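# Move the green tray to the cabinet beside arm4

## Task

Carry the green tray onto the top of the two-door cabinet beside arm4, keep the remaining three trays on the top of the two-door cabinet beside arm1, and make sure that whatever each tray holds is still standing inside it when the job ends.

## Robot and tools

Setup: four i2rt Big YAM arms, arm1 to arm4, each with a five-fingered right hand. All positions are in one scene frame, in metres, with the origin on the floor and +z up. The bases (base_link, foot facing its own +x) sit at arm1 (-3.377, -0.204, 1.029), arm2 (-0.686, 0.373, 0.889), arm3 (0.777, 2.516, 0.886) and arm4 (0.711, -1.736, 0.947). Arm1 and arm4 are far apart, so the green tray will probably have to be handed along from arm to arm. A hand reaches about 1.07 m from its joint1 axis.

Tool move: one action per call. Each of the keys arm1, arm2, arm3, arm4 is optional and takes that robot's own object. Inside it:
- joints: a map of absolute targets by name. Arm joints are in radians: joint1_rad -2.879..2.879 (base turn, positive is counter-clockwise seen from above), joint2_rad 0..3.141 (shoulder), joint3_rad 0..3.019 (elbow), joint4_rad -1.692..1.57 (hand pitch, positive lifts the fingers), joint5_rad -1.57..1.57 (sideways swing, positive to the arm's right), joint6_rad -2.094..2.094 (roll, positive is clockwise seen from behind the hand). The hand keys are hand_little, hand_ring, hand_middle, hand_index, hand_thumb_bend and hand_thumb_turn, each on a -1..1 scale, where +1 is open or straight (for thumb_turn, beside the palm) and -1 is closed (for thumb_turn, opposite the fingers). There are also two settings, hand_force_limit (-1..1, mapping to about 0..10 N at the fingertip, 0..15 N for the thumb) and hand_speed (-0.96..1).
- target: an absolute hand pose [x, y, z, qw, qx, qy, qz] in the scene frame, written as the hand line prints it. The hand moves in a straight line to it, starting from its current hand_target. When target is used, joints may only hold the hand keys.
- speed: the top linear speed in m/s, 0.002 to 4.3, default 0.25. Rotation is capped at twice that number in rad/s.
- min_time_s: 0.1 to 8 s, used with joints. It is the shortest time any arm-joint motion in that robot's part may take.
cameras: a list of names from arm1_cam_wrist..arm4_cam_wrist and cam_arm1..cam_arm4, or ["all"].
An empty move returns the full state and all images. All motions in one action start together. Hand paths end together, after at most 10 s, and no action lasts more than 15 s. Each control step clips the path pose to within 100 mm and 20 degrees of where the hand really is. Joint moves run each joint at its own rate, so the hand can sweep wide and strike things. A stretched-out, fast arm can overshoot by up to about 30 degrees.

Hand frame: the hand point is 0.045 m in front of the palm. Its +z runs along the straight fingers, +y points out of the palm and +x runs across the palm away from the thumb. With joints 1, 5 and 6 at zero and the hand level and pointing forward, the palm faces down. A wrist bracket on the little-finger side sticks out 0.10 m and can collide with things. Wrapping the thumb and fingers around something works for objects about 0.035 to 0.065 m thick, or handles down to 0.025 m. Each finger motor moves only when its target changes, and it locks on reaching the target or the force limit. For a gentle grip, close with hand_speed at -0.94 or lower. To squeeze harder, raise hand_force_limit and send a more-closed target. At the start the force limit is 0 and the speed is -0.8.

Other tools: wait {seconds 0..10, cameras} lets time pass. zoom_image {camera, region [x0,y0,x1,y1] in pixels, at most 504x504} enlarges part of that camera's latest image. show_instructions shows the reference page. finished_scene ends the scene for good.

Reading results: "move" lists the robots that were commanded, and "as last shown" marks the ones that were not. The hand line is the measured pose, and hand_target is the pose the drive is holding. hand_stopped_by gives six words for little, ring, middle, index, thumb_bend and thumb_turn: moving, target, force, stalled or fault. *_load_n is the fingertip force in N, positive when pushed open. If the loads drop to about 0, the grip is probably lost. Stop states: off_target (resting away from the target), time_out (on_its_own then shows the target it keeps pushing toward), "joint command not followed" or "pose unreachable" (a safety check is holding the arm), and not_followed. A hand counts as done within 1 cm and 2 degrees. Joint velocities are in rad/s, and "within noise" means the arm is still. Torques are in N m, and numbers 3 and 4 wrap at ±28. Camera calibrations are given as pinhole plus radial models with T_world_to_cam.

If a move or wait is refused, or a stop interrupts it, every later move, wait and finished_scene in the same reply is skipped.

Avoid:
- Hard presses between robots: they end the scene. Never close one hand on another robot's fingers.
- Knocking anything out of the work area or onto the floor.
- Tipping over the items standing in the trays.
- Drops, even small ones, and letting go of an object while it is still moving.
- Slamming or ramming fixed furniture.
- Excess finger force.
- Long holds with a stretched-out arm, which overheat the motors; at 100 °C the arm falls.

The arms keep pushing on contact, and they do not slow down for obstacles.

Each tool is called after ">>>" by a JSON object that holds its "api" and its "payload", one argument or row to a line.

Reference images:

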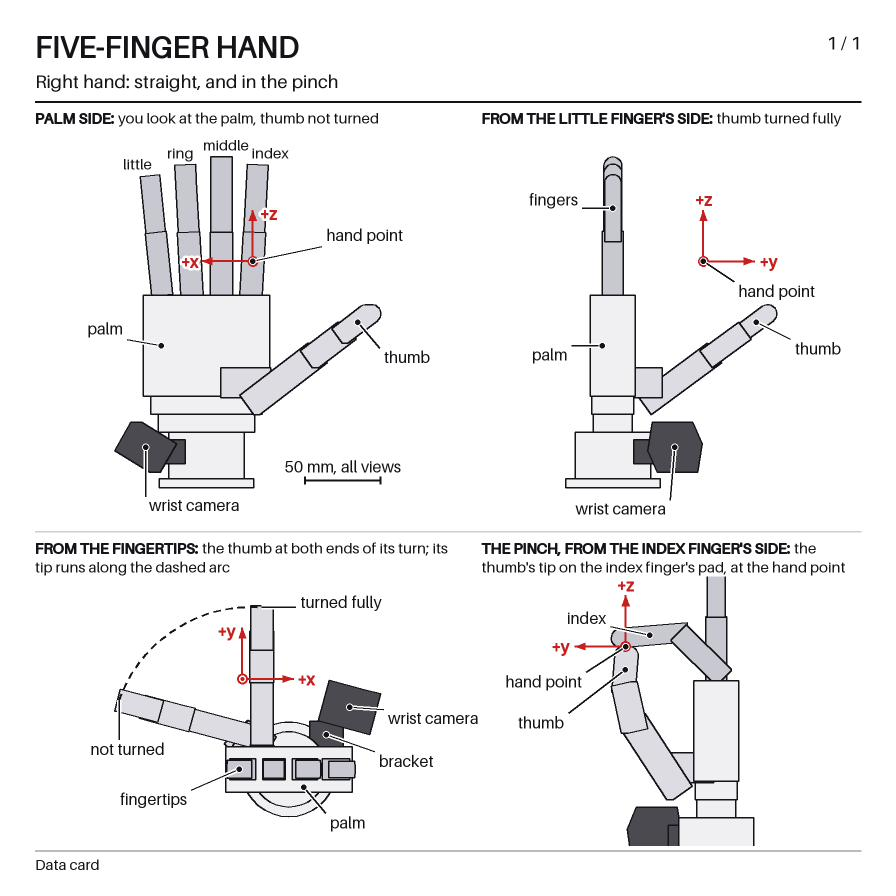

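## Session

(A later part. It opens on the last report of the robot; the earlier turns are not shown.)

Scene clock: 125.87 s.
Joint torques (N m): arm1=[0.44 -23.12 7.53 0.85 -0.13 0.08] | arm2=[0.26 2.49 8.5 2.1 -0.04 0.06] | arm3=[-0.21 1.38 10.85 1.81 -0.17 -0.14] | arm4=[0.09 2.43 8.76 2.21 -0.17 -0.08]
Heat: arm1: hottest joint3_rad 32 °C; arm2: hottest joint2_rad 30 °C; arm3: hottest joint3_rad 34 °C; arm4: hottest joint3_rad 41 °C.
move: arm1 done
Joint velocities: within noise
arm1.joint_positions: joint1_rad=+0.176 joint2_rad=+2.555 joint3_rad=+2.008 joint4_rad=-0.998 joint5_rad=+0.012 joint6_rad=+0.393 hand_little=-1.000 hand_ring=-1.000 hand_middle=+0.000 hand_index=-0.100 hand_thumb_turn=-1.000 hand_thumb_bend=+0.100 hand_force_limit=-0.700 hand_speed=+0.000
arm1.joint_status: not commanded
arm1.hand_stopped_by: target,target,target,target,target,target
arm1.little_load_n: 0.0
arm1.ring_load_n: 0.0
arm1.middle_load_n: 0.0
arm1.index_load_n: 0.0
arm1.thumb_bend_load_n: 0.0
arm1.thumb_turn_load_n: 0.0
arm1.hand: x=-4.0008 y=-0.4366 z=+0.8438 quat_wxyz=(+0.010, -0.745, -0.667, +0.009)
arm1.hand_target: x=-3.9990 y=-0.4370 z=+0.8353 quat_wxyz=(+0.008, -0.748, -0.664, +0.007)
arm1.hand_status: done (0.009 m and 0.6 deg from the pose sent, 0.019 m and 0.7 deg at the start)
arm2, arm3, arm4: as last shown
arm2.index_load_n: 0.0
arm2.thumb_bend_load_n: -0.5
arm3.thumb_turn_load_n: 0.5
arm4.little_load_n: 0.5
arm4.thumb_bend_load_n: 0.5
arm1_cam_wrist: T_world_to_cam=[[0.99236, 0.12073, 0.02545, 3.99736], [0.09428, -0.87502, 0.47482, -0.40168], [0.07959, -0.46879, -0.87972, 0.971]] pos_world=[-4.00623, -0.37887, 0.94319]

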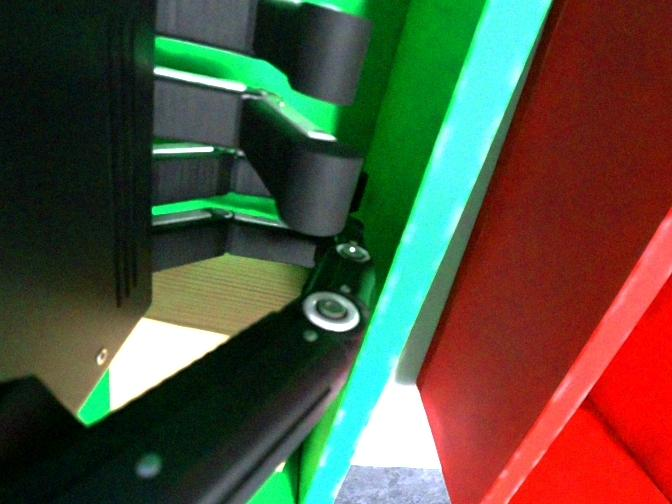

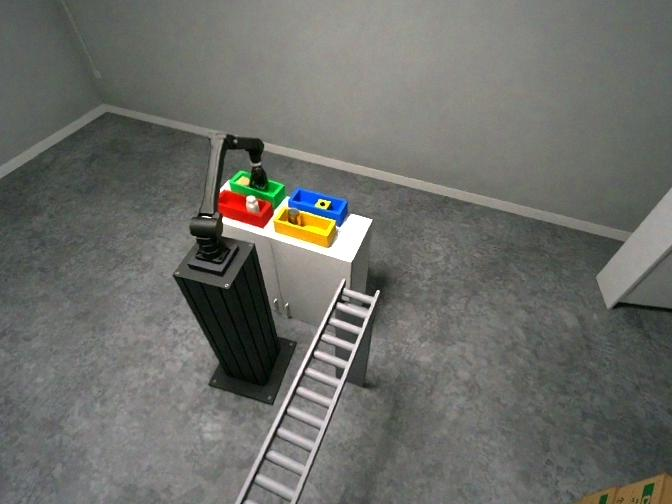

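>>> {"api": "move", "payload": {
  "arm1": {"target": [-3.997, -0.437, 0.820, 0.0078, -0.7477, -0.6639, 0.0070], "speed": 0.06},
  "cameras": ["arm1_cam_wrist", "cam_arm1"]
}}

>>> {"api": "zoom_image", "payload": {
  "camera": "arm1_cam_wrist",
  "region": [280, 130, 490, 280]
}}

Scene clock: 127.50 s.
Joint torques (N m): arm1=[0.56 -23.12 7.64 0.83 -0.14 0.1] | arm2=[0.21 2.43 8.51 2.07 -0.03 0.06] | arm3=[-0.21 1.38 10.82 1.8 -0.17 -0.14] | arm4=[0.09 2.43 8.75 2.22 -0.14 -0.06]
Heat: arm1: hottest joint3_rad 32 °C; arm2: hottest joint2_rad 30 °C; arm3: hottest joint3_rad 34 °C; arm4: hottest joint3_rad 41 °C.
move: arm1 done
Joint velocities: within noise
arm1.joint_positions: joint1_rad=+0.176 joint2_rad=+2.578 joint3_rad=+2.003 joint4_rad=-0.974 joint5_rad=+0.012 joint6_rad=+0.394 hand_little=-1.000 hand_ring=-1.000 hand_middle=+0.000 hand_index=-0.100 hand_thumb_turn=-1.000 hand_thumb_bend=+0.100 hand_force_limit=-0.700 hand_speed=+0.000
arm1.joint_status: not commanded
arm1.hand_stopped_by: target,target,target,target,target,target
arm1.little_load_n: 0.0
arm1.ring_load_n: 0.0
arm1.middle_load_n: 0.0
arm1.index_load_n: 0.0
arm1.thumb_bend_load_n: 0.0
arm1.thumb_turn_load_n: 0.0
arm1.hand: x=-3.9980 y=-0.4358 z=+0.8270 quat_wxyz=(+0.010, -0.745, -0.667, +0.007)
arm1.hand_target: x=-3.9968 y=-0.4370 z=+0.8200 quat_wxyz=(+0.008, -0.748, -0.664, +0.007)
arm1.hand_status: done (0.007 m and 0.5 deg from the pose sent, 0.024 m and 0.6 deg at the start)
arm2, arm3, arm4: as last shown
arm2.thumb_bend_load_n: 0.0
arm3.thumb_turn_load_n: 0.0
arm4.little_load_n: 0.0
arm4.thumb_bend_load_n: 0.0
arm1_cam_wrist: T_world_to_cam=[[0.99237, 0.11997, 0.02841, 3.99224], [0.09226, -0.8755, 0.47432, -0.40115], [0.08178, -0.46808, -0.87989, 0.96562]] pos_world=[-4.00373, -0.37817, 0.92649]

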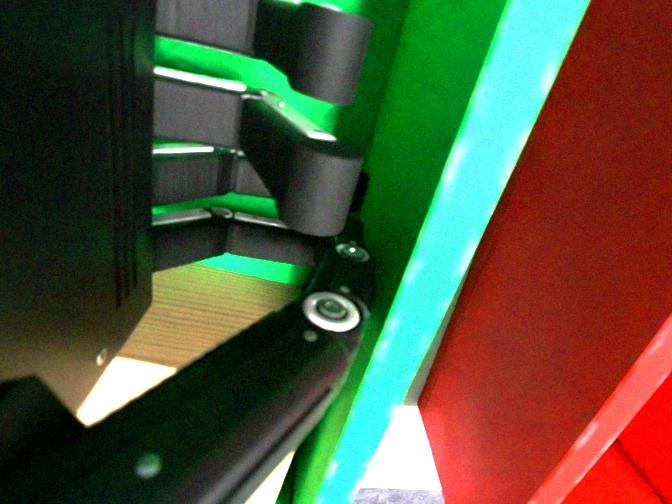

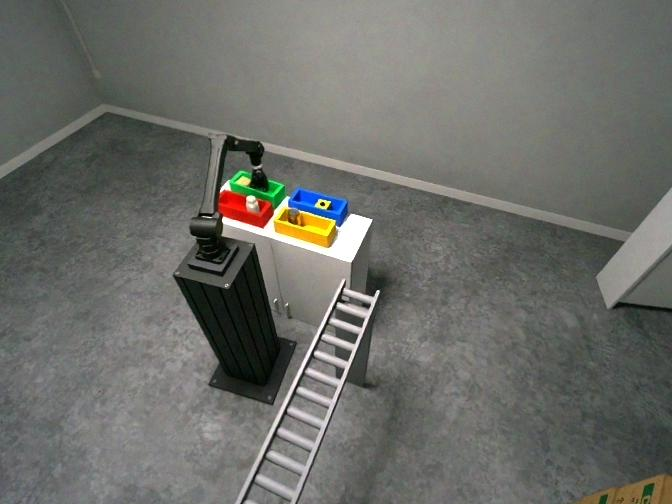

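Scaled by 2.400 from the camera's image (finer frame: 960x720).

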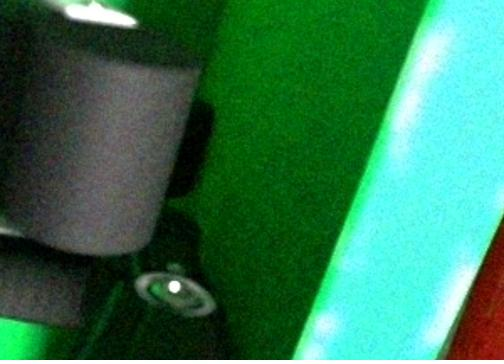

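>>> {"api": "move", "payload": {
  "arm1": {"joints": {"hand_speed": -0.7, "hand_force_limit": 0.2, "hand_thumb_bend": 0.3}},
  "cameras": ["arm1_cam_wrist"]
}}

Scene clock: 129.17 s.
Joint torques (N m): arm1=[0.79 -23.12 7.58 0.55 -0.11 0.08] | arm2=[0.26 2.49 8.51 2.1 -0.03 0.06] | arm3=[-0.21 1.38 10.85 1.8 -0.16 -0.14] | arm4=[-0.15 2.61 8.88 2.22 -0.16 -0.08]
Heat: arm1: hottest joint3_rad 32 °C; arm2: hottest joint2_rad 30 °C; arm3: hottest joint3_rad 35 °C; arm4: hottest joint3_rad 41 °C.
move: arm1 done
Joint velocities: within noise
arm1.joint_positions: joint1_rad=+0.176 joint2_rad=+2.578 joint3_rad=+2.003 joint4_rad=-0.969 joint5_rad=+0.012 joint6_rad=+0.396 hand_little=-1.000 hand_ring=-1.000 hand_middle=+0.000 hand_index=-0.100 hand_thumb_turn=-1.000 hand_thumb_bend=+0.300 hand_force_limit=+0.200 hand_speed=-0.700
arm1.joint_status: all done
arm1.hand_stopped_by: target,target,target,target,target,target
arm1.little_load_n: 0.0
arm1.ring_load_n: 0.0
arm1.middle_load_n: 0.0
arm1.index_load_n: 0.0
arm1.thumb_bend_load_n: -0.5
arm1.thumb_turn_load_n: 0.0
arm1.hand: x=-3.9995 y=-0.4363 z=+0.8268 quat_wxyz=(+0.011, -0.745, -0.666, +0.010)
arm1.hand_target: x=-3.9968 y=-0.4370 z=+0.8200 quat_wxyz=(+0.008, -0.748, -0.664, +0.007)
arm1.hand_status: not commanded
arm2, arm3, arm4: as last shown
arm2.middle_load_n: -0.5
arm2.index_load_n: -0.5
arm1_cam_wrist: T_world_to_cam=[[0.99273, 0.11808, 0.02316, 3.99869], [0.09298, -0.87492, 0.47526, -0.39906], [0.07638, -0.46965, -0.87954, 0.94269]] pos_world=[-4.00453, -0.37857, 0.92619]

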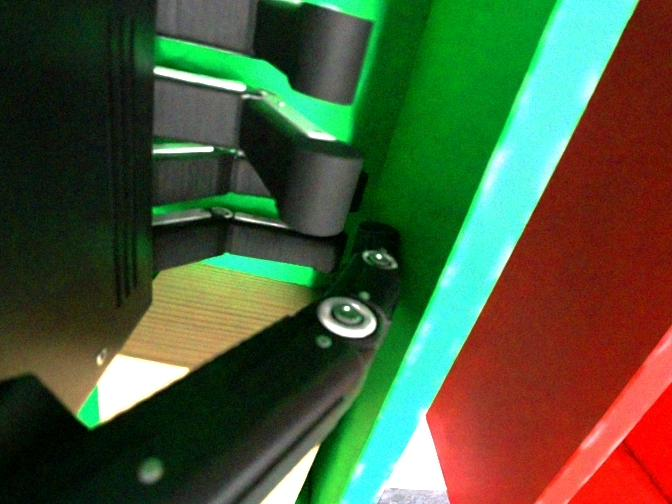

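>>> {"api": "move", "payload": {
  "arm1": {"joints": {"hand_thumb_bend": 0.38}},
  "cameras": ["arm1_cam_wrist"]
}}

Scene clock: 130.03 s.
Joint torques (N m): arm1=[0.79 -23.12 7.69 0.54 -0.13 0.11] | arm2=[0.21 2.43 8.51 2.09 -0.04 0.06] | arm3=[-0.21 1.38 10.85 1.8 -0.17 -0.15] | arm4=[-0.09 2.49 8.85 2.21 -0.15 -0.07]
Heat: arm1: hottest joint3_rad 32 °C; arm2: hottest joint2_rad 30 °C; arm3: hottest joint3_rad 35 °C; arm4: hottest joint3_rad 41 °C.
move: arm1 done
Joint velocities: within noise
arm1.joint_positions: joint1_rad=+0.176 joint2_rad=+2.578 joint3_rad=+2.003 joint4_rad=-0.969 joint5_rad=+0.012 joint6_rad=+0.396 hand_little=-1.000 hand_ring=-1.000 hand_middle=+0.000 hand_index=-0.100 hand_thumb_turn=-1.000 hand_thumb_bend=+0.370 hand_force_limit=+0.200 hand_speed=-0.700
arm1.joint_status: all done
arm1.hand_stopped_by: target,target,target,target,stalled,target
arm1.little_load_n: 0.0
arm1.ring_load_n: 0.0
arm1.middle_load_n: 0.5
arm1.index_load_n: 0.0
arm1.thumb_bend_load_n: -14.5
arm1.thumb_turn_load_n: 0.0
arm1.hand: x=-3.9995 y=-0.4363 z=+0.8268 quat_wxyz=(+0.011, -0.745, -0.666, +0.010)
arm1.hand_target: x=-3.9968 y=-0.4370 z=+0.8200 quat_wxyz=(+0.008, -0.748, -0.664, +0.007)
arm1.hand_status: not commanded
arm2.joint_positions: joint1_rad=-0.115 joint2_rad=+0.632 joint3_rad=+1.457 joint4_rad=-1.336 joint5_rad=-0.006 joint6_rad=-1.089 hand_little=+1.000 hand_ring=+1.000 hand_middle=+1.000 hand_index=+1.000 hand_thumb_turn=+1.000 hand_thumb_bend=+1.000 hand_force_limit=+0.000 hand_speed=-0.800
arm2.joint_status: not commanded
arm2.hand_stopped_by: target,target,target,target,target,target
arm2.little_load_n: 0.0
arm2.ring_load_n: 0.0
arm2.middle_load_n: 0.0
arm2.index_load_n: 0.0
arm2.thumb_bend_load_n: 0.0
arm2.thumb_turn_load_n: 0.0
arm2.hand: x=-0.9011 y=+0.4269 z=+1.4009 quat_wxyz=(+0.497, -0.231, -0.829, +0.109)
arm2.hand_target: x=-0.8995 y=+0.4269 z=+1.4096 quat_wxyz=(+0.506, -0.230, -0.824, +0.111)
arm2.hand_status: not commanded
arm3.joint_positions: joint1_rad=-0.251 joint2_rad=+0.638 joint3_rad=+1.377 joint4_rad=-1.217 joint5_rad=-0.253 joint6_rad=-1.341 hand_little=+1.000 hand_ring=+1.000 hand_middle=+1.000 hand_index=+1.000 hand_thumb_turn=+1.000 hand_thumb_bend=+1.000 hand_force_limit=+0.000 hand_speed=-0.800
arm3.joint_status: not commanded
arm3.hand_stopped_by: target,target,target,target,target,target
arm3.little_load_n: 0.0
arm3.ring_load_n: 0.0
arm3.middle_load_n: 0.0
arm3.index_load_n: 0.0
arm3.thumb_bend_load_n: 0.0
arm3.thumb_turn_load_n: 0.0
arm3.hand: x=+1.0338 y=+2.5864 z=+1.3871 quat_wxyz=(-0.229, +0.848, +0.082, +0.471)
arm3.hand_target: x=+1.0328 y=+2.5862 z=+1.3993 quat_wxyz=(-0.231, +0.841, +0.083, +0.483)
arm3.hand_status: not commanded
arm4.joint_positions: joint1_rad=+0.305 joint2_rad=+0.619 joint3_rad=+1.418 joint4_rad=-1.163 joint5_rad=-0.192 joint6_rad=-1.236 hand_little=+1.000 hand_ring=+1.000 hand_middle=+1.000 hand_index=+1.000 hand_thumb_turn=+1.000 hand_thumb_bend=+1.000 hand_force_limit=+0.000 hand_speed=-0.800
arm4.joint_status: not commanded
arm4.hand_stopped_by: target,target,target,target,target,target
arm4.little_load_n: 0.0
arm4.ring_load_n: 0.0
arm4.middle_load_n: 0.0
arm4.index_load_n: 0.0
arm4.thumb_bend_load_n: 0.0
arm4.thumb_turn_load_n: 0.0
arm4.hand: x=+0.9621 y=-1.7985 z=+1.4826 quat_wxyz=(-0.127, +0.805, -0.160, +0.557)
arm4.hand_target: x=+0.9600 y=-1.7983 z=+1.4922 quat_wxyz=(-0.128, +0.800, -0.158, +0.565)
arm4.hand_status: not commanded
arm1_cam_wrist: T_world_to_cam=[[0.99273, 0.11808, 0.02316, 3.99869], [0.09298, -0.87492, 0.47526, -0.39906], [0.07638, -0.46965, -0.87954, 0.94269]] pos_world=[-4.00453, -0.37857, 0.92619]

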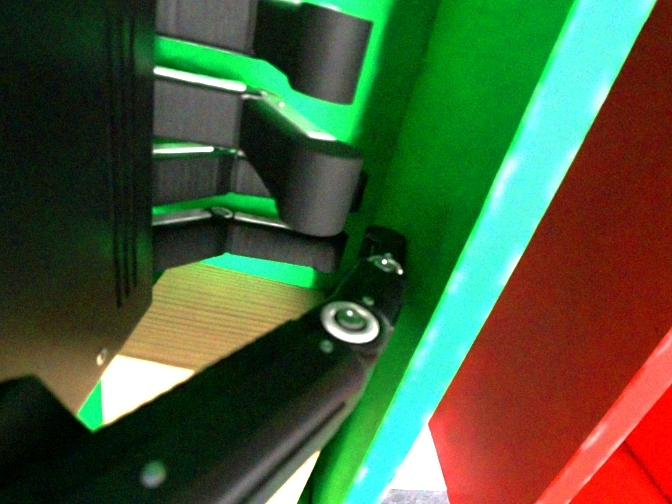

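>>> {"api": "move", "payload": {
  "arm1": {"target": [-4.000, -0.437, 0.870, 0.0078, -0.7477, -0.6639, 0.0070], "speed": 0.06},
  "cameras": ["arm1_cam_wrist", "cam_arm1"]
}}

>>> {"api": "zoom_image", "payload": {
  "camera": "cam_arm1",
  "region": [200, 140, 300, 220]
}}

Scene clock: 131.90 s.
Joint torques (N m): arm1=[0.79 -27.58 8.1 0.03 -0.15 0.04] | arm2=[0.15 2.49 8.5 2.07 -0.03 0.06] | arm3=[-0.21 1.38 10.85 1.81 -0.17 -0.14] | arm4=[0.03 2.78 8.8 2.21 -0.17 -0.07]
Heat: arm1: hottest joint3_rad 32 °C; arm2: hottest joint3_rad 31 °C; arm3: hottest joint3_rad 35 °C; arm4: hottest joint3_rad 41 °C.
move: arm1 off_target
Joint velocities: within noise
arm1.joint_positions: joint1_rad=+0.176 joint2_rad=+2.556 joint3_rad=+1.993 joint4_rad=-1.027 joint5_rad=+0.012 joint6_rad=+0.397 hand_little=-1.000 hand_ring=-1.000 hand_middle=+0.000 hand_index=-0.100 hand_thumb_turn=-1.000 hand_thumb_bend=+0.370 hand_force_limit=+0.200 hand_speed=-0.700
arm1.joint_status: not commanded
arm1.hand_stopped_by: target,target,target,target,stalled,target
arm1.little_load_n: 0.0
arm1.ring_load_n: 0.0
arm1.middle_load_n: 0.0
arm1.index_load_n: 0.0
arm1.thumb_bend_load_n: -7.0
arm1.thumb_turn_load_n: -0.5
arm1.hand: x=-3.9866 y=-0.4326 z=+0.8401 quat_wxyz=(+0.001, -0.746, -0.666, -0.011)
arm1.hand_target: x=-3.9995 y=-0.4369 z=+0.8695 quat_wxyz=(+0.008, -0.748, -0.664, +0.007)
arm1.hand_status: off_target (0.033 m and 2.3 deg from the pose sent, 0.043 m and 0.6 deg at the start)
arm2, arm3, arm4: as last shown
arm1_cam_wrist: T_world_to_cam=[[0.99086, 0.11596, 0.06895, 3.93834], [0.0706, -0.8812, 0.46745, -0.48873], [0.11496, -0.45831, -0.88133, 1.11534]] pos_world=[-3.99605, -0.37618, 0.9399]

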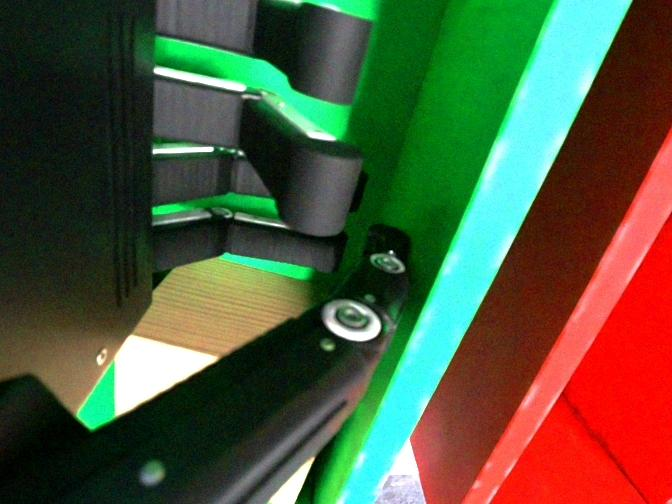

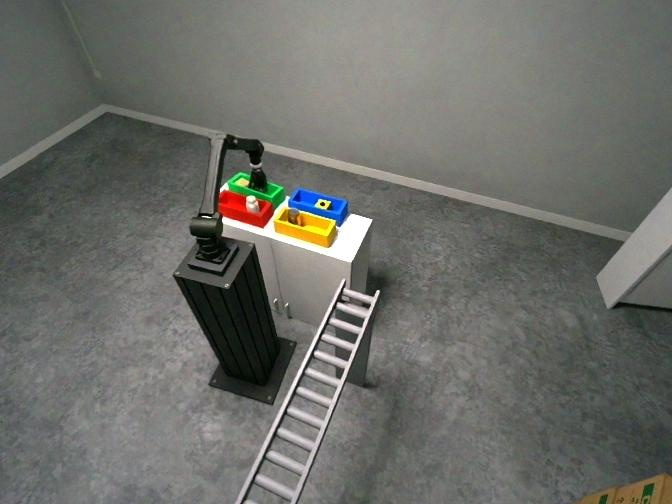

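Scaled by 5.040 from the camera's image (finer frame: 960x720).

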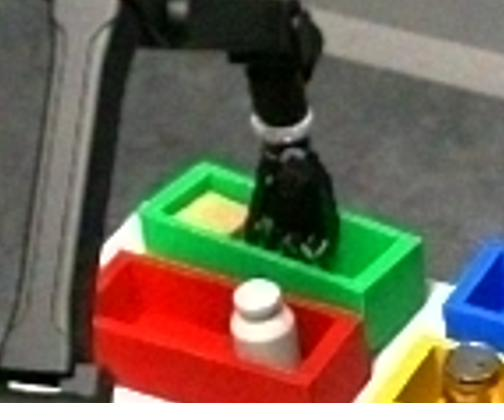

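>>> {"api": "move", "payload": {
  "arm1": {"target": [-4.016, -0.440, 0.930, 0.0078, -0.7477, -0.6639, 0.0070], "speed": 0.06},
  "cameras": ["arm1_cam_wrist", "cam_arm1"]
}}

>>> {"api": "zoom_image", "payload": {
  "camera": "cam_arm1",
  "region": [200, 140, 300, 220]
}}

Scene clock: 134.03 s.
Joint torques (N m): arm1=[0.56 -25.88 11.52 0.06 -0.02 0] | arm2=[0.32 2.49 8.51 2.1 -0.03 0.06] | arm3=[-0.21 1.38 10.84 1.81 -0.17 -0.14] | arm4=[-0.32 2.26 8.7 2.3 -0.15 -0.08]
Heat: arm1: hottest joint2_rad 32 °C; arm2: hottest joint3_rad 31 °C; arm3: hottest joint3_rad 35 °C; arm4: hottest joint3_rad 41 °C.
move: arm1 off_target
Joint velocities: within noise
arm1.joint_positions: joint1_rad=+0.176 joint2_rad=+2.490 joint3_rad=+2.056 joint4_rad=-1.166 joint5_rad=+0.008 joint6_rad=+0.398 hand_little=-1.000 hand_ring=-1.000 hand_middle=+0.000 hand_index=-0.100 hand_thumb_turn=-1.000 hand_thumb_bend=+0.373 hand_force_limit=+0.200 hand_speed=-0.700
arm1.joint_status: not commanded
arm1.hand_stopped_by: target,target,target,target,stalled,target
arm1.little_load_n: 0.0
arm1.ring_load_n: 0.5
arm1.middle_load_n: 0.0
arm1.index_load_n: 0.0
arm1.thumb_bend_load_n: 0.0
arm1.thumb_turn_load_n: 0.0
arm1.hand: x=-3.9961 y=-0.4360 z=+0.9068 quat_wxyz=(-0.003, -0.746, -0.665, -0.016)
arm1.hand_target: x=-4.0150 y=-0.4397 z=+0.9303 quat_wxyz=(+0.008, -0.748, -0.664, +0.007)
arm1.hand_status: off_target (0.031 m and 2.9 deg from the pose sent, 0.095 m and 2.3 deg at the start)
arm2, arm3, arm4: as last shown
arm4.index_load_n: -0.5
arm1_cam_wrist: T_world_to_cam=[[0.99016, 0.11478, 0.07998, 3.93022], [0.06435, -0.8813, 0.46816, -0.54791], [0.12422, -0.45841, -0.88002, 1.20945]] pos_world=[-4.00656, -0.37958, 1.0065]

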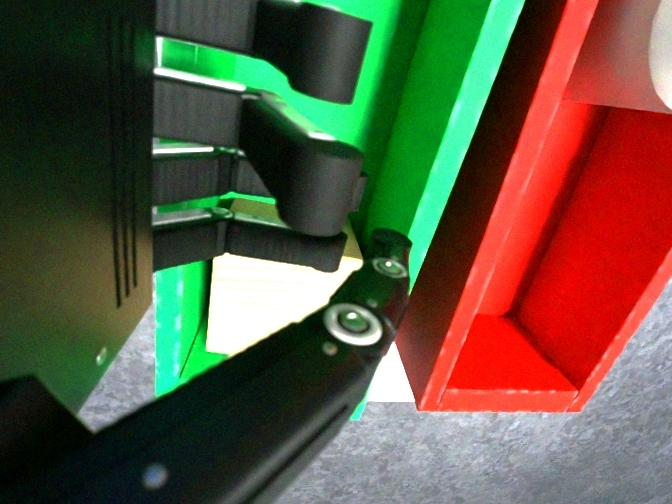

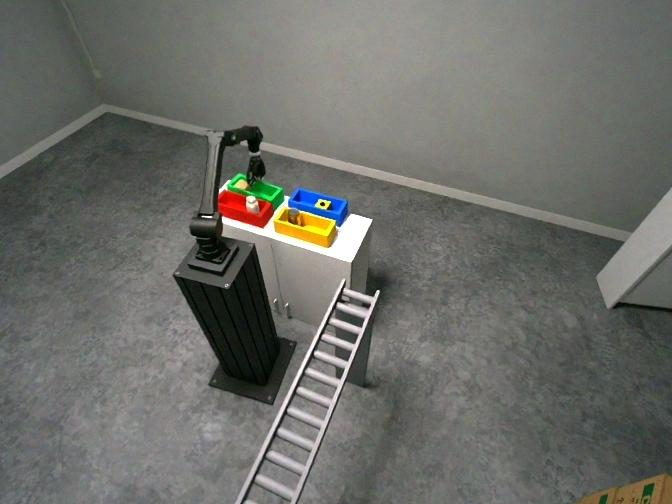

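Scaled by 5.040 from the camera's image (finer frame: 960x720).

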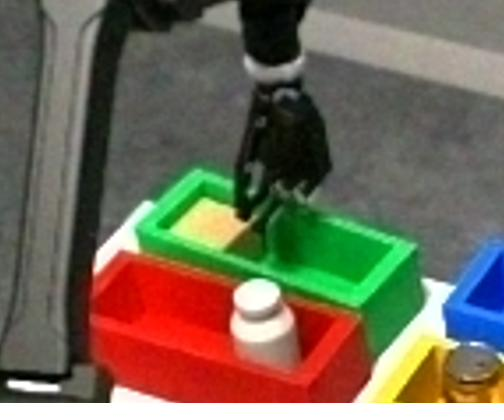

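>>> {"api": "move", "payload": {
  "arm1": {"target": [-4.016, -0.440, 1.03, 0.0078, -0.7477, -0.6639, 0.0070], "speed": 0.12, "joints": {"hand_speed": 0.0, "hand_thumb_bend": 0.6}},
  "cameras": ["arm1_cam_wrist", "cam_arm1"]
}}

>>> {"api": "zoom_image", "payload": {
  "camera": "cam_arm1",
  "region": [215, 155, 295, 225]
}}

>>> {"api": "zoom_image", "payload": {
  "camera": "arm1_cam_wrist",
  "region": [150, 0, 550, 350]
}}

Scene clock: 141.20 s.
Joint torques (N m): arm1=[0.44 -25.64 12.05 0.03 0 0] | arm2=[0.15 2.43 8.5 2.09 -0.03 0.06] | arm3=[-0.26 1.38 10.84 1.8 -0.16 -0.14] | arm4=[-0.09 2.67 8.8 2.18 -0.16 -0.07]
Heat: arm1: hottest joint2_rad 33 °C; arm2: hottest joint3_rad 31 °C; arm3: hottest joint3_rad 35 °C; arm4: hottest joint3_rad 41 °C.
move: arm1 off_target
Joint velocities: within noise
arm1.joint_positions: joint1_rad=+0.176 joint2_rad=+2.388 joint3_rad=+2.139 joint4_rad=-1.349 joint5_rad=+0.008 joint6_rad=+0.398 hand_little=-1.000 hand_ring=-1.000 hand_middle=+0.000 hand_index=-0.100 hand_thumb_turn=-1.000 hand_thumb_bend=+0.600 hand_force_limit=+0.200 hand_speed=+0.000
arm1.joint_status: all done
arm1.hand_stopped_by: target,target,target,target,target,target
arm1.little_load_n: 0.5
arm1.ring_load_n: 0.0
arm1.middle_load_n: 0.0
arm1.index_load_n: 0.0
arm1.thumb_bend_load_n: 0.0
arm1.thumb_turn_load_n: 0.0
arm1.hand: x=-4.0007 y=-0.4373 z=+1.0073 quat_wxyz=(-0.002, -0.746, -0.666, -0.014)
arm1.hand_target: x=-4.0152 y=-0.4398 z=+1.0302 quat_wxyz=(+0.008, -0.748, -0.664, +0.007)
arm1.hand_status: off_target (0.027 m and 2.7 deg from the pose sent, 0.125 m and 2.9 deg at the start)
arm2, arm3, arm4: as last shown
arm4.index_load_n: 0.0
arm1_cam_wrist: T_world_to_cam=[[0.99037, 0.11484, 0.07732, 3.93037], [0.06557, -0.88098, 0.46859, -0.5912], [0.12193, -0.45901, -0.88002, 1.28846]] pos_world=[-4.01086, -0.38078, 1.107]

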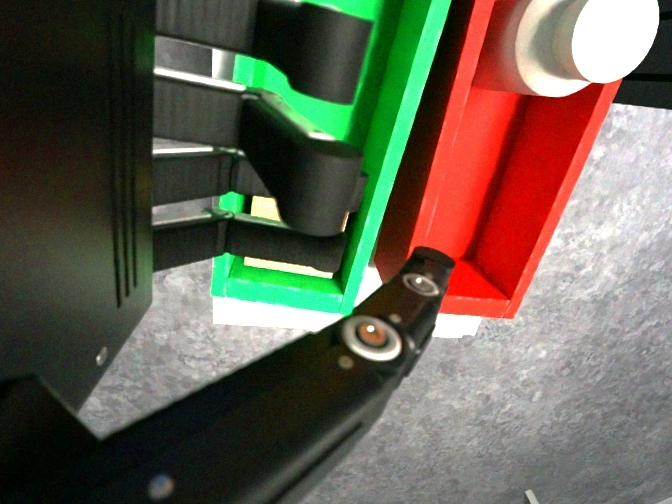

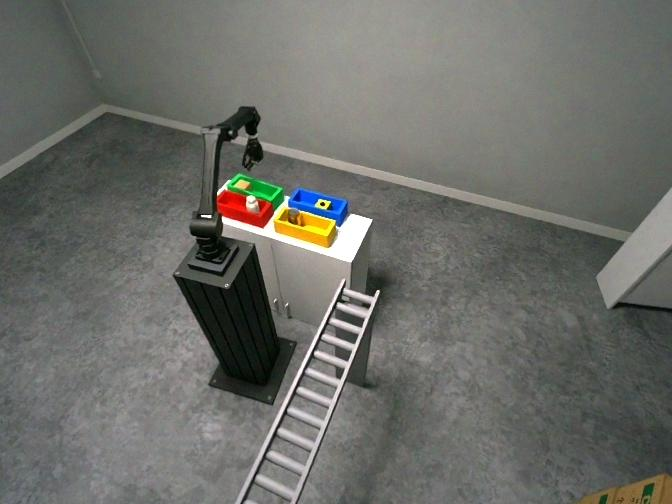

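Scaled by 6.300 from the camera's image (finer frame: 960x720).

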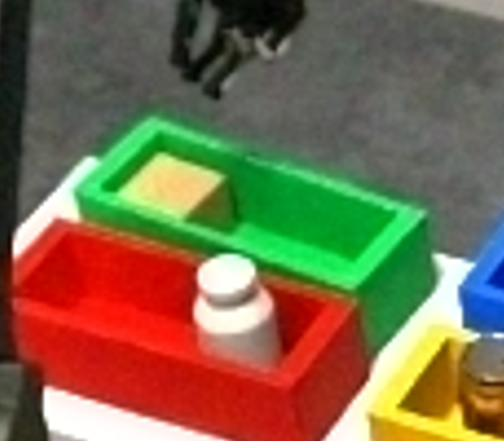

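Scaled by 1.260 from the camera's image (finer frame: 960x720).

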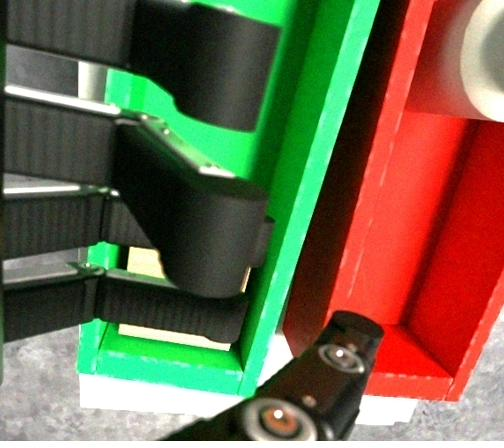

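>>> {"api": "move", "payload": {
  "arm1": {"joints": {"hand_speed": 0.0, "hand_force_limit": -0.5, "hand_thumb_bend": 0.75, "hand_thumb_turn": -0.8}}
}}

>>> {"api": "move", "payload": {
  "arm1": {"joints": {"hand_middle": -1}}
}}

>>> {"api": "move", "payload": {
  "arm1": {"target": [-3.980, -0.432, 0.93, 0, -0.7547, -0.6561, 0], "speed": 0.1, "joints": {"hand_thumb_bend": 0.1, "hand_speed": -0.5, "hand_force_limit": -0.8}},
  "cameras": ["arm1_cam_wrist", "cam_arm1"]
}}

>>> {"api": "zoom_image", "payload": {
  "camera": "arm1_cam_wrist",
  "region": [150, 0, 550, 350]
}}

Scene clock: 145.87 s.
Joint torques (N m): arm1=[0.09 -25.23 12.08 0.09 -0.03 0] | arm2=[0.26 2.43 8.51 2.09 -0.03 0.06] | arm3=[-0.21 1.44 10.84 1.8 -0.16 -0.14] | arm4=[-0.21 2.55 8.81 2.26 -0.16 -0.08]
Heat: arm1: hottest joint3_rad 34 °C; arm2: hottest joint3_rad 31 °C; arm3: hottest joint3_rad 35 °C; arm4: hottest joint3_rad 41 °C.
move: arm1 done
Joint velocities: within noise
arm1.joint_positions: joint1_rad=+0.176 joint2_rad=+2.388 joint3_rad=+2.139 joint4_rad=-1.349 joint5_rad=+0.008 joint6_rad=+0.398 hand_little=-1.000 hand_ring=-1.000 hand_middle=+0.000 hand_index=-0.100 hand_thumb_turn=-0.800 hand_thumb_bend=+0.750 hand_force_limit=-0.500 hand_speed=+0.000
arm1.joint_status: all done
arm1.hand_stopped_by: target,target,target,target,target,target
arm1.little_load_n: 0.0
arm1.ring_load_n: 0.0
arm1.middle_load_n: 0.0
arm1.index_load_n: 0.0
arm1.thumb_bend_load_n: 0.0
arm1.thumb_turn_load_n: 0.0
arm1.hand: x=-4.0007 y=-0.4373 z=+1.0073 quat_wxyz=(-0.002, -0.746, -0.666, -0.014)
arm1.hand_target: x=-4.0152 y=-0.4398 z=+1.0302 quat_wxyz=(+0.008, -0.748, -0.664, +0.007)
arm1.hand_status: not commanded
arm2, arm3, arm4: as last shown
pictures: none

Scene clock: 146.70 s.
Joint torques (N m): arm1=[0.15 -25.35 12.22 0.05 -0.03 0.01] | arm2=[0.26 2.55 8.51 2.09 -0.03 0.07] | arm3=[-0.21 1.44 10.84 1.8 -0.16 -0.14] | arm4=[-0.21 2.73 8.81 2.22 -0.16 -0.09]
Heat: arm1: hottest joint3_rad 34 °C; arm2: hottest joint3_rad 31 °C; arm3: hottest joint3_rad 35 °C; arm4: hottest joint3_rad 41 °C.
move: arm1 done
Joint velocities: within noise
arm1.joint_positions: joint1_rad=+0.176 joint2_rad=+2.388 joint3_rad=+2.139 joint4_rad=-1.349 joint5_rad=+0.008 joint6_rad=+0.398 hand_little=-1.000 hand_ring=-1.000 hand_middle=-1.000 hand_index=-0.100 hand_thumb_turn=-0.800 hand_thumb_bend=+0.750 hand_force_limit=-0.500 hand_speed=+0.000
arm1.joint_status: all done
arm1.hand_stopped_by: target,target,target,target,target,target
arm1.little_load_n: 0.5
arm1.ring_load_n: 0.0
arm1.middle_load_n: 0.0
arm1.index_load_n: 0.0
arm1.thumb_bend_load_n: 0.0
arm1.thumb_turn_load_n: 0.0
arm1.hand: x=-4.0007 y=-0.4373 z=+1.0073 quat_wxyz=(-0.002, -0.746, -0.666, -0.014)
arm1.hand_target: x=-4.0152 y=-0.4398 z=+1.0302 quat_wxyz=(+0.008, -0.748, -0.664, +0.007)
arm1.hand_status: not commanded
arm2, arm3, arm4: as last shown
arm3.little_load_n: 0.5
arm3.thumb_turn_load_n: 0.5
pictures: none

Scene clock: 148.43 s.
Joint torques (N m): arm1=[0.62 -23.12 8.08 0.68 -0.17 0.09] | arm2=[0.26 2.49 8.5 2.1 -0.03 0.05] | arm3=[-0.15 1.32 10.84 1.78 -0.16 -0.14] | arm4=[0.09 2.61 8.76 2.22 -0.15 -0.08]
Heat: arm1: hottest joint3_rad 34 °C; arm2: hottest joint3_rad 31 °C; arm3: hottest joint3_rad 35 °C; arm4: hottest joint3_rad 41 °C.
move: arm1 off_target
Joint velocities: within noise
arm1.joint_positions: joint1_rad=+0.176 joint2_rad=+2.383 joint3_rad=+1.916 joint4_rad=-1.111 joint5_rad=+0.004 joint6_rad=+0.411 hand_little=-1.000 hand_ring=-1.000 hand_middle=-1.000 hand_index=-0.100 hand_thumb_turn=-0.800 hand_thumb_bend=+0.397 hand_force_limit=-0.800 hand_speed=-0.500
arm1.joint_status: hand_thumb_bend off_target (ended at +0.397, target +0.100); the others done
arm1.hand_stopped_by: target,target,target,target,force,target
arm1.little_load_n: 0.0
arm1.ring_load_n: 0.0
arm1.middle_load_n: 0.0
arm1.index_load_n: 0.0
arm1.thumb_bend_load_n: 2.0
arm1.thumb_turn_load_n: 3.0
arm1.hand: x=-3.9767 y=-0.4319 z=+0.9302 quat_wxyz=(+0.000, -0.751, -0.661, -0.005)
arm1.hand_target: x=-3.9799 y=-0.4320 z=+0.9299 quat_wxyz=(+0.000, -0.755, -0.656, +0.000)
arm1.hand_status: done (0.003 m and 0.9 deg from the pose sent, 0.080 m and 2.2 deg at the start)
arm2, arm3, arm4: as last shown
arm3.little_load_n: 0.0
arm3.thumb_turn_load_n: 0.0
arm1_cam_wrist: T_world_to_cam=[[0.99293, 0.1029, 0.05922, 3.93382], [0.06254, -0.87729, 0.47587, -0.56908], [0.10092, -0.46881, -0.87752, 1.13005]] pos_world=[-3.98445, -0.37428, 1.0295]

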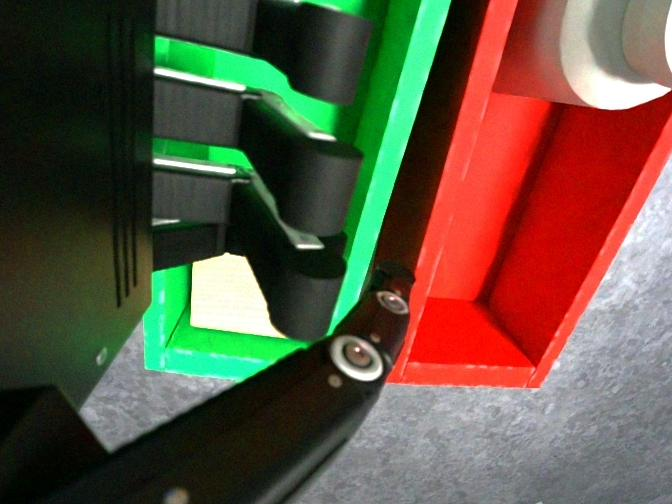

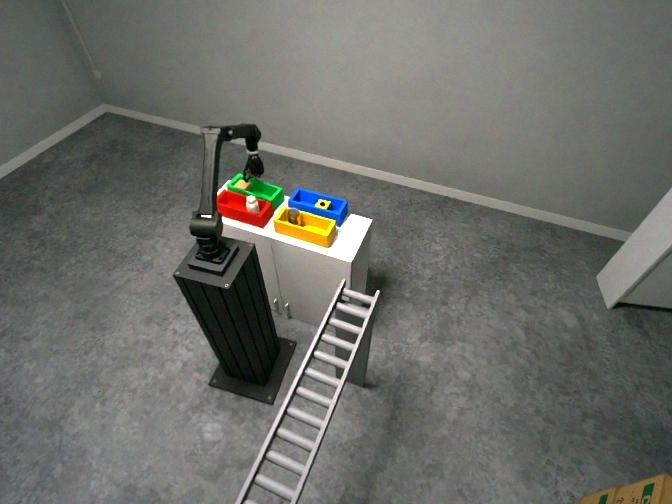

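Scaled by 1.260 from the camera's image (finer frame: 960x720).

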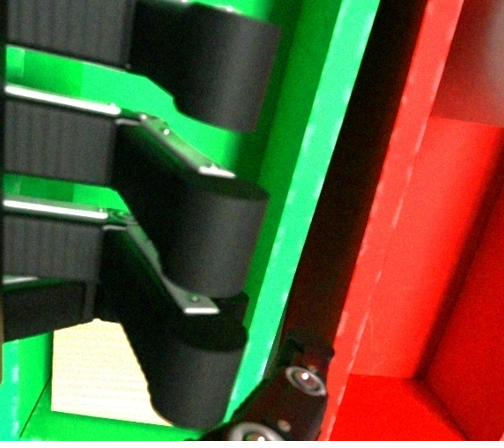

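>>> {"api": "move", "payload": {
  "arm1": {"joints": {"hand_speed": 0.0, "hand_force_limit": -0.5, "hand_thumb_bend": 0.6}}
}}

>>> {"api": "move", "payload": {
  "arm1": {"joints": {"hand_thumb_turn": -0.6}}
}}

>>> {"api": "move", "payload": {
  "arm1": {"joints": {"hand_thumb_bend": 0.1, "hand_speed": -0.5, "hand_force_limit": -0.8}},
  "cameras": ["arm1_cam_wrist", "cam_arm1"]
}}

>>> {"api": "zoom_image", "payload": {
  "camera": "arm1_cam_wrist",
  "region": [130, 0, 530, 400]
}}

Scene clock: 149.77 s.
Joint torques (N m): arm1=[0.56 -23.18 8.18 0.73 -0.17 0.08] | arm2=[0.21 2.49 8.51 2.09 -0.03 0.07] | arm3=[-0.21 1.38 10.82 1.8 -0.16 -0.14] | arm4=[0.09 2.61 8.75 2.22 -0.17 -0.07]
Heat: arm1: hottest joint3_rad 34 °C; arm2: hottest joint3_rad 31 °C; arm3: hottest joint3_rad 35 °C; arm4: hottest joint3_rad 41 °C.
move: arm1 done
Joint velocities: within noise
arm1.joint_positions: joint1_rad=+0.176 joint2_rad=+2.383 joint3_rad=+1.916 joint4_rad=-1.111 joint5_rad=+0.004 joint6_rad=+0.411 hand_little=-1.000 hand_ring=-1.000 hand_middle=-1.000 hand_index=-0.100 hand_thumb_turn=-0.800 hand_thumb_bend=+0.600 hand_force_limit=-0.500 hand_speed=+0.000
arm1.joint_status: all done
arm1.hand_stopped_by: target,target,target,target,target,target
arm1.little_load_n: 0.5
arm1.ring_load_n: 0.0
arm1.middle_load_n: 0.0
arm1.index_load_n: 0.0
arm1.thumb_bend_load_n: 0.0
arm1.thumb_turn_load_n: 0.0
arm1.hand: x=-3.9767 y=-0.4319 z=+0.9302 quat_wxyz=(+0.000, -0.751, -0.661, -0.005)
arm1.hand_target: x=-3.9799 y=-0.4321 z=+0.9299 quat_wxyz=(+0.000, -0.755, -0.656, +0.000)
arm1.hand_status: not commanded
arm2, arm3, arm4: as last shown
pictures: none

Scene clock: 150.37 s.
Joint torques (N m): arm1=[0.26 -22.83 8.08 0.77 -0.15 0.06] | arm2=[0.26 2.49 8.51 2.07 -0.03 0.06] | arm3=[-0.21 1.38 10.84 1.8 -0.16 -0.14] | arm4=[-0.09 2.61 8.77 2.26 -0.16 -0.08]
Heat: arm1: hottest joint3_rad 34 °C; arm2: hottest joint3_rad 31 °C; arm3: hottest joint3_rad 35 °C; arm4: hottest joint3_rad 41 °C.
move: arm1 done
Joint velocities: within noise
arm1.joint_positions: joint1_rad=+0.176 joint2_rad=+2.383 joint3_rad=+1.916 joint4_rad=-1.111 joint5_rad=+0.004 joint6_rad=+0.412 hand_little=-1.000 hand_ring=-1.000 hand_middle=-1.000 hand_index=-0.100 hand_thumb_turn=-0.600 hand_thumb_bend=+0.600 hand_force_limit=-0.500 hand_speed=+0.000
arm1.joint_status: all done
arm1.hand_stopped_by: target,target,target,target,target,target
arm1.little_load_n: 0.0
arm1.ring_load_n: 0.0
arm1.middle_load_n: 0.0
arm1.index_load_n: 0.0
arm1.thumb_bend_load_n: 0.0
arm1.thumb_turn_load_n: 0.0
arm1.hand: x=-3.9767 y=-0.4320 z=+0.9302 quat_wxyz=(+0.000, -0.751, -0.661, -0.005)
arm1.hand_target: x=-3.9799 y=-0.4321 z=+0.9299 quat_wxyz=(+0.000, -0.755, -0.656, +0.000)
arm1.hand_status: not commanded
arm2.joint_positions: joint1_rad=-0.115 joint2_rad=+0.632 joint3_rad=+1.457 joint4_rad=-1.336 joint5_rad=-0.006 joint6_rad=-1.089 hand_little=+1.000 hand_ring=+1.000 hand_middle=+1.000 hand_index=+1.000 hand_thumb_turn=+1.000 hand_thumb_bend=+1.000 hand_force_limit=+0.000 hand_speed=-0.800
arm2.joint_status: not commanded
arm2.hand_stopped_by: target,target,target,target,target,target
arm2.little_load_n: 0.5
arm2.ring_load_n: 0.0
arm2.middle_load_n: 0.0
arm2.index_load_n: 0.0
arm2.thumb_bend_load_n: 0.0
arm2.thumb_turn_load_n: 0.0
arm2.hand: x=-0.9011 y=+0.4269 z=+1.4009 quat_wxyz=(+0.497, -0.231, -0.829, +0.109)
arm2.hand_target: x=-0.8995 y=+0.4269 z=+1.4096 quat_wxyz=(+0.506, -0.230, -0.824, +0.111)
arm2.hand_status: not commanded
arm3.joint_positions: joint1_rad=-0.251 joint2_rad=+0.638 joint3_rad=+1.377 joint4_rad=-1.217 joint5_rad=-0.253 joint6_rad=-1.341 hand_little=+1.000 hand_ring=+1.000 hand_middle=+1.000 hand_index=+1.000 hand_thumb_turn=+1.000 hand_thumb_bend=+1.000 hand_force_limit=+0.000 hand_speed=-0.800
arm3.joint_status: not commanded
arm3.hand_stopped_by: target,target,target,target,target,target
arm3.little_load_n: 0.0
arm3.ring_load_n: 0.0
arm3.middle_load_n: 0.0
arm3.index_load_n: 0.0
arm3.thumb_bend_load_n: 0.0
arm3.thumb_turn_load_n: 0.0
arm3.hand: x=+1.0338 y=+2.5864 z=+1.3871 quat_wxyz=(-0.229, +0.848, +0.082, +0.471)
arm3.hand_target: x=+1.0328 y=+2.5862 z=+1.3993 quat_wxyz=(-0.231, +0.841, +0.083, +0.483)
arm3.hand_status: not commanded
arm4.joint_positions: joint1_rad=+0.305 joint2_rad=+0.619 joint3_rad=+1.418 joint4_rad=-1.163 joint5_rad=-0.192 joint6_rad=-1.236 hand_little=+1.000 hand_ring=+1.000 hand_middle=+1.000 hand_index=+1.000 hand_thumb_turn=+1.000 hand_thumb_bend=+1.000 hand_force_limit=+0.000 hand_speed=-0.800
arm4.joint_status: not commanded
arm4.hand_stopped_by: target,target,target,target,target,target
arm4.little_load_n: 0.0
arm4.ring_load_n: 0.0
arm4.middle_load_n: 0.0
arm4.index_load_n: 0.0
arm4.thumb_bend_load_n: 0.0
arm4.thumb_turn_load_n: 0.0
arm4.hand: x=+0.9621 y=-1.7985 z=+1.4826 quat_wxyz=(-0.127, +0.805, -0.160, +0.557)
arm4.hand_target: x=+0.9600 y=-1.7983 z=+1.4922 quat_wxyz=(-0.128, +0.800, -0.158, +0.565)
arm4.hand_status: not commanded
pictures: none

Scene clock: 151.57 s.
Joint torques (N m): arm1=[0.21 -23.12 8.03 0.69 -0.17 0.08] | arm2=[0.26 2.49 8.51 2.09 -0.03 0.06] | arm3=[-0.21 1.38 10.84 1.81 -0.16 -0.14] | arm4=[-0.09 2.61 8.77 2.24 -0.17 -0.08]
Heat: arm1: hottest joint3_rad 34 °C; arm2: hottest joint3_rad 31 °C; arm3: hottest joint3_rad 35 °C; arm4: hottest joint3_rad 41 °C.
move: arm1 done
Joint velocities: within noise
arm1.joint_positions: joint1_rad=+0.176 joint2_rad=+2.383 joint3_rad=+1.916 joint4_rad=-1.111 joint5_rad=+0.004 joint6_rad=+0.412 hand_little=-1.000 hand_ring=-1.000 hand_middle=-1.000 hand_index=-0.100 hand_thumb_turn=-0.600 hand_thumb_bend=+0.100 hand_force_limit=-0.800 hand_speed=-0.500
arm1.joint_status: all done
arm1.hand_stopped_by: target,target,target,target,target,target
arm1.little_load_n: 0.0
arm1.ring_load_n: 0.0
arm1.middle_load_n: 0.0
arm1.index_load_n: 0.0
arm1.thumb_bend_load_n: 0.0
arm1.thumb_turn_load_n: 0.0
arm1.hand: x=-3.9767 y=-0.4320 z=+0.9302 quat_wxyz=(+0.000, -0.751, -0.661, -0.005)
arm1.hand_target: x=-3.9799 y=-0.4321 z=+0.9299 quat_wxyz=(+0.000, -0.755, -0.656, +0.000)
arm1.hand_status: not commanded
arm2, arm3, arm4: as last shown
arm2.little_load_n: 0.0
arm1_cam_wrist: T_world_to_cam=[[0.993, 0.10212, 0.05938, 3.93364], [0.06173, -0.87716, 0.47621, -0.57258], [0.10071, -0.46921, -0.87733, 1.12889]] pos_world=[-3.98445, -0.37428, 1.0295]

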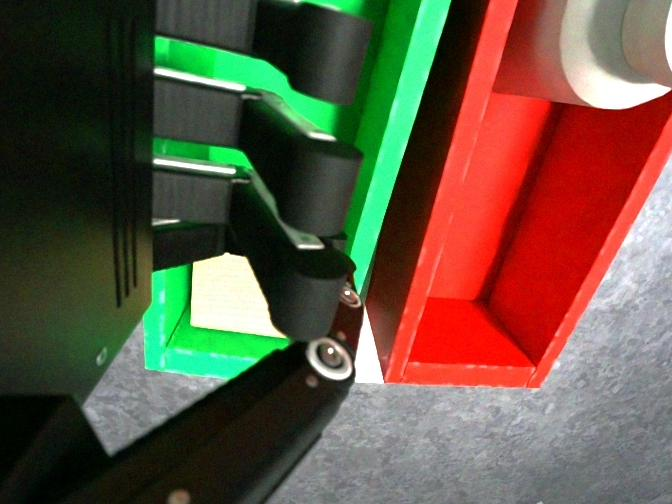

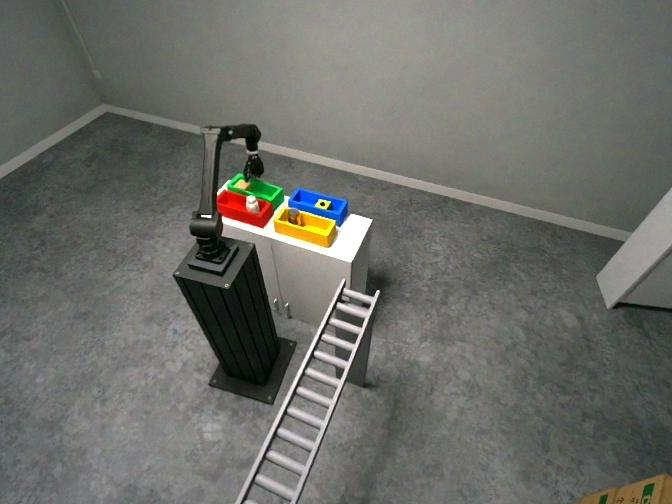

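Scaled by 1.260 from the camera's image (finer frame: 960x720).

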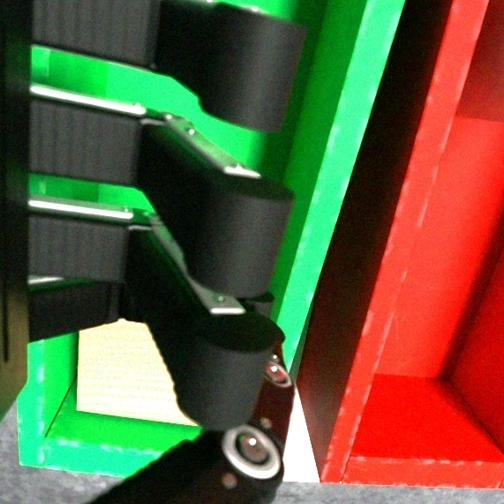

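>>> {"api": "move", "payload": {
  "arm1": {"target": [-3.973, -0.432, 0.855, 0, -0.7580, -0.6522, 0], "speed": 0.1},
  "cameras": ["arm1_cam_wrist"]
}}

>>> {"api": "zoom_image", "payload": {
  "camera": "arm1_cam_wrist",
  "region": [130, 0, 530, 400]
}}

Scene clock: 153.97 s.
Joint torques (N m): arm1=[0.62 -22.65 7.76 0.7 -0.16 0.09] | arm2=[0.26 2.49 8.49 2.07 -0.03 0.06] | arm3=[-0.15 1.49 10.84 1.8 -0.16 -0.14] | arm4=[-0.09 2.55 8.77 2.25 -0.17 -0.07]
Heat: arm1: hottest joint3_rad 34 °C; arm2: hottest joint3_rad 31 °C; arm3: hottest joint3_rad 35 °C; arm4: hottest joint3_rad 41 °C.
move: arm1 done
Joint velocities: within noise
arm1.joint_positions: joint1_rad=+0.176 joint2_rad=+2.473 joint3_rad=+1.876 joint4_rad=-0.978 joint5_rad=+0.004 joint6_rad=+0.424 hand_little=-1.000 hand_ring=-1.000 hand_middle=-1.000 hand_index=-0.100 hand_thumb_turn=-0.600 hand_thumb_bend=+0.100 hand_force_limit=-0.800 hand_speed=-0.500
arm1.joint_status: not commanded
arm1.hand_stopped_by: target,target,target,target,target,target
arm1.little_load_n: 0.0
arm1.ring_load_n: 0.0
arm1.middle_load_n: 0.0
arm1.index_load_n: 0.0
arm1.thumb_bend_load_n: 0.0
arm1.thumb_turn_load_n: 0.0
arm1.hand: x=-3.9708 y=-0.4308 z=+0.8577 quat_wxyz=(+0.000, -0.755, -0.656, -0.003)
arm1.hand_target: x=-3.9730 y=-0.4321 z=+0.8551 quat_wxyz=(+0.000, -0.758, -0.652, +0.000)
arm1.hand_status: done (0.004 m and 0.7 deg from the pose sent, 0.075 m and 1.4 deg at the start)
arm2, arm3, arm4: as last shown
arm4.middle_load_n: -0.5
arm1_cam_wrist: T_world_to_cam=[[0.99433, 0.0904, 0.0559, 3.93524], [0.05297, -0.8774, 0.47682, -0.57285], [0.09216, -0.47116, -0.87722, 1.03023]] pos_world=[-3.97755, -0.37298, 0.9569]

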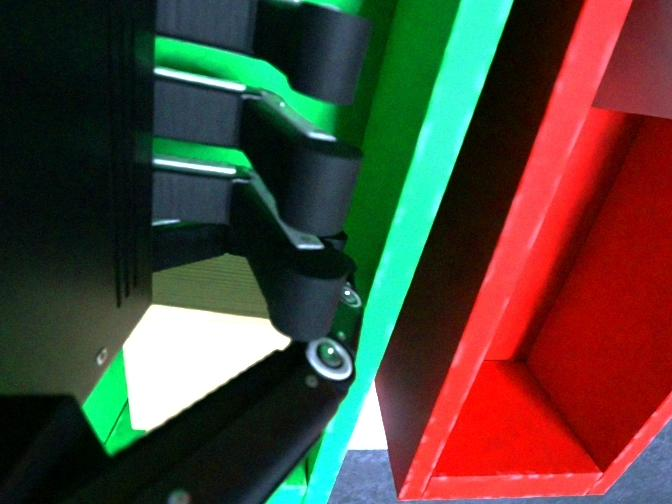

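Scaled by 1.260 from the camera's image (finer frame: 960x720).

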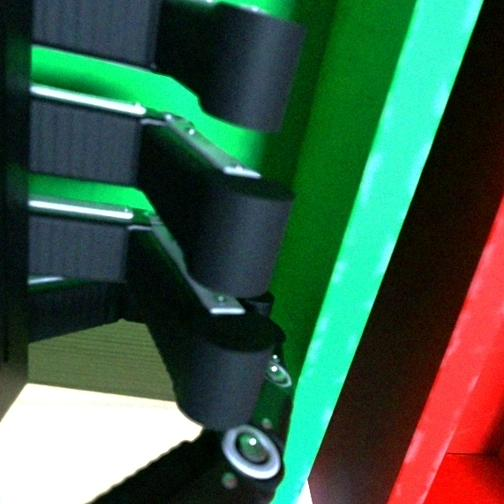

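>>> {"api": "zoom_image", "payload": {
  "camera": "arm1_cam_wrist",
  "region": [300, 180, 480, 360]
}}

>>> {"api": "zoom_image", "payload": {
  "camera": "arm1_cam_wrist",
  "region": [360, 0, 540, 180]
}}

Scaled by 2.800 from the camera's image (finer frame: 960x720).

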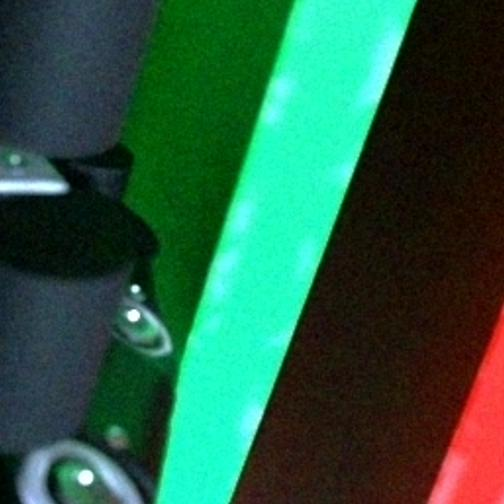

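Scaled by 2.800 from the camera's image (finer frame: 960x720).

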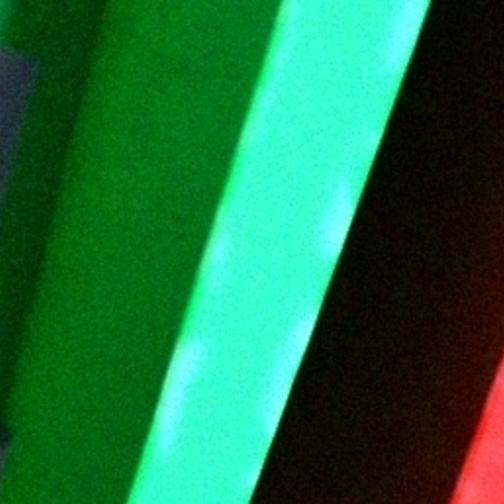

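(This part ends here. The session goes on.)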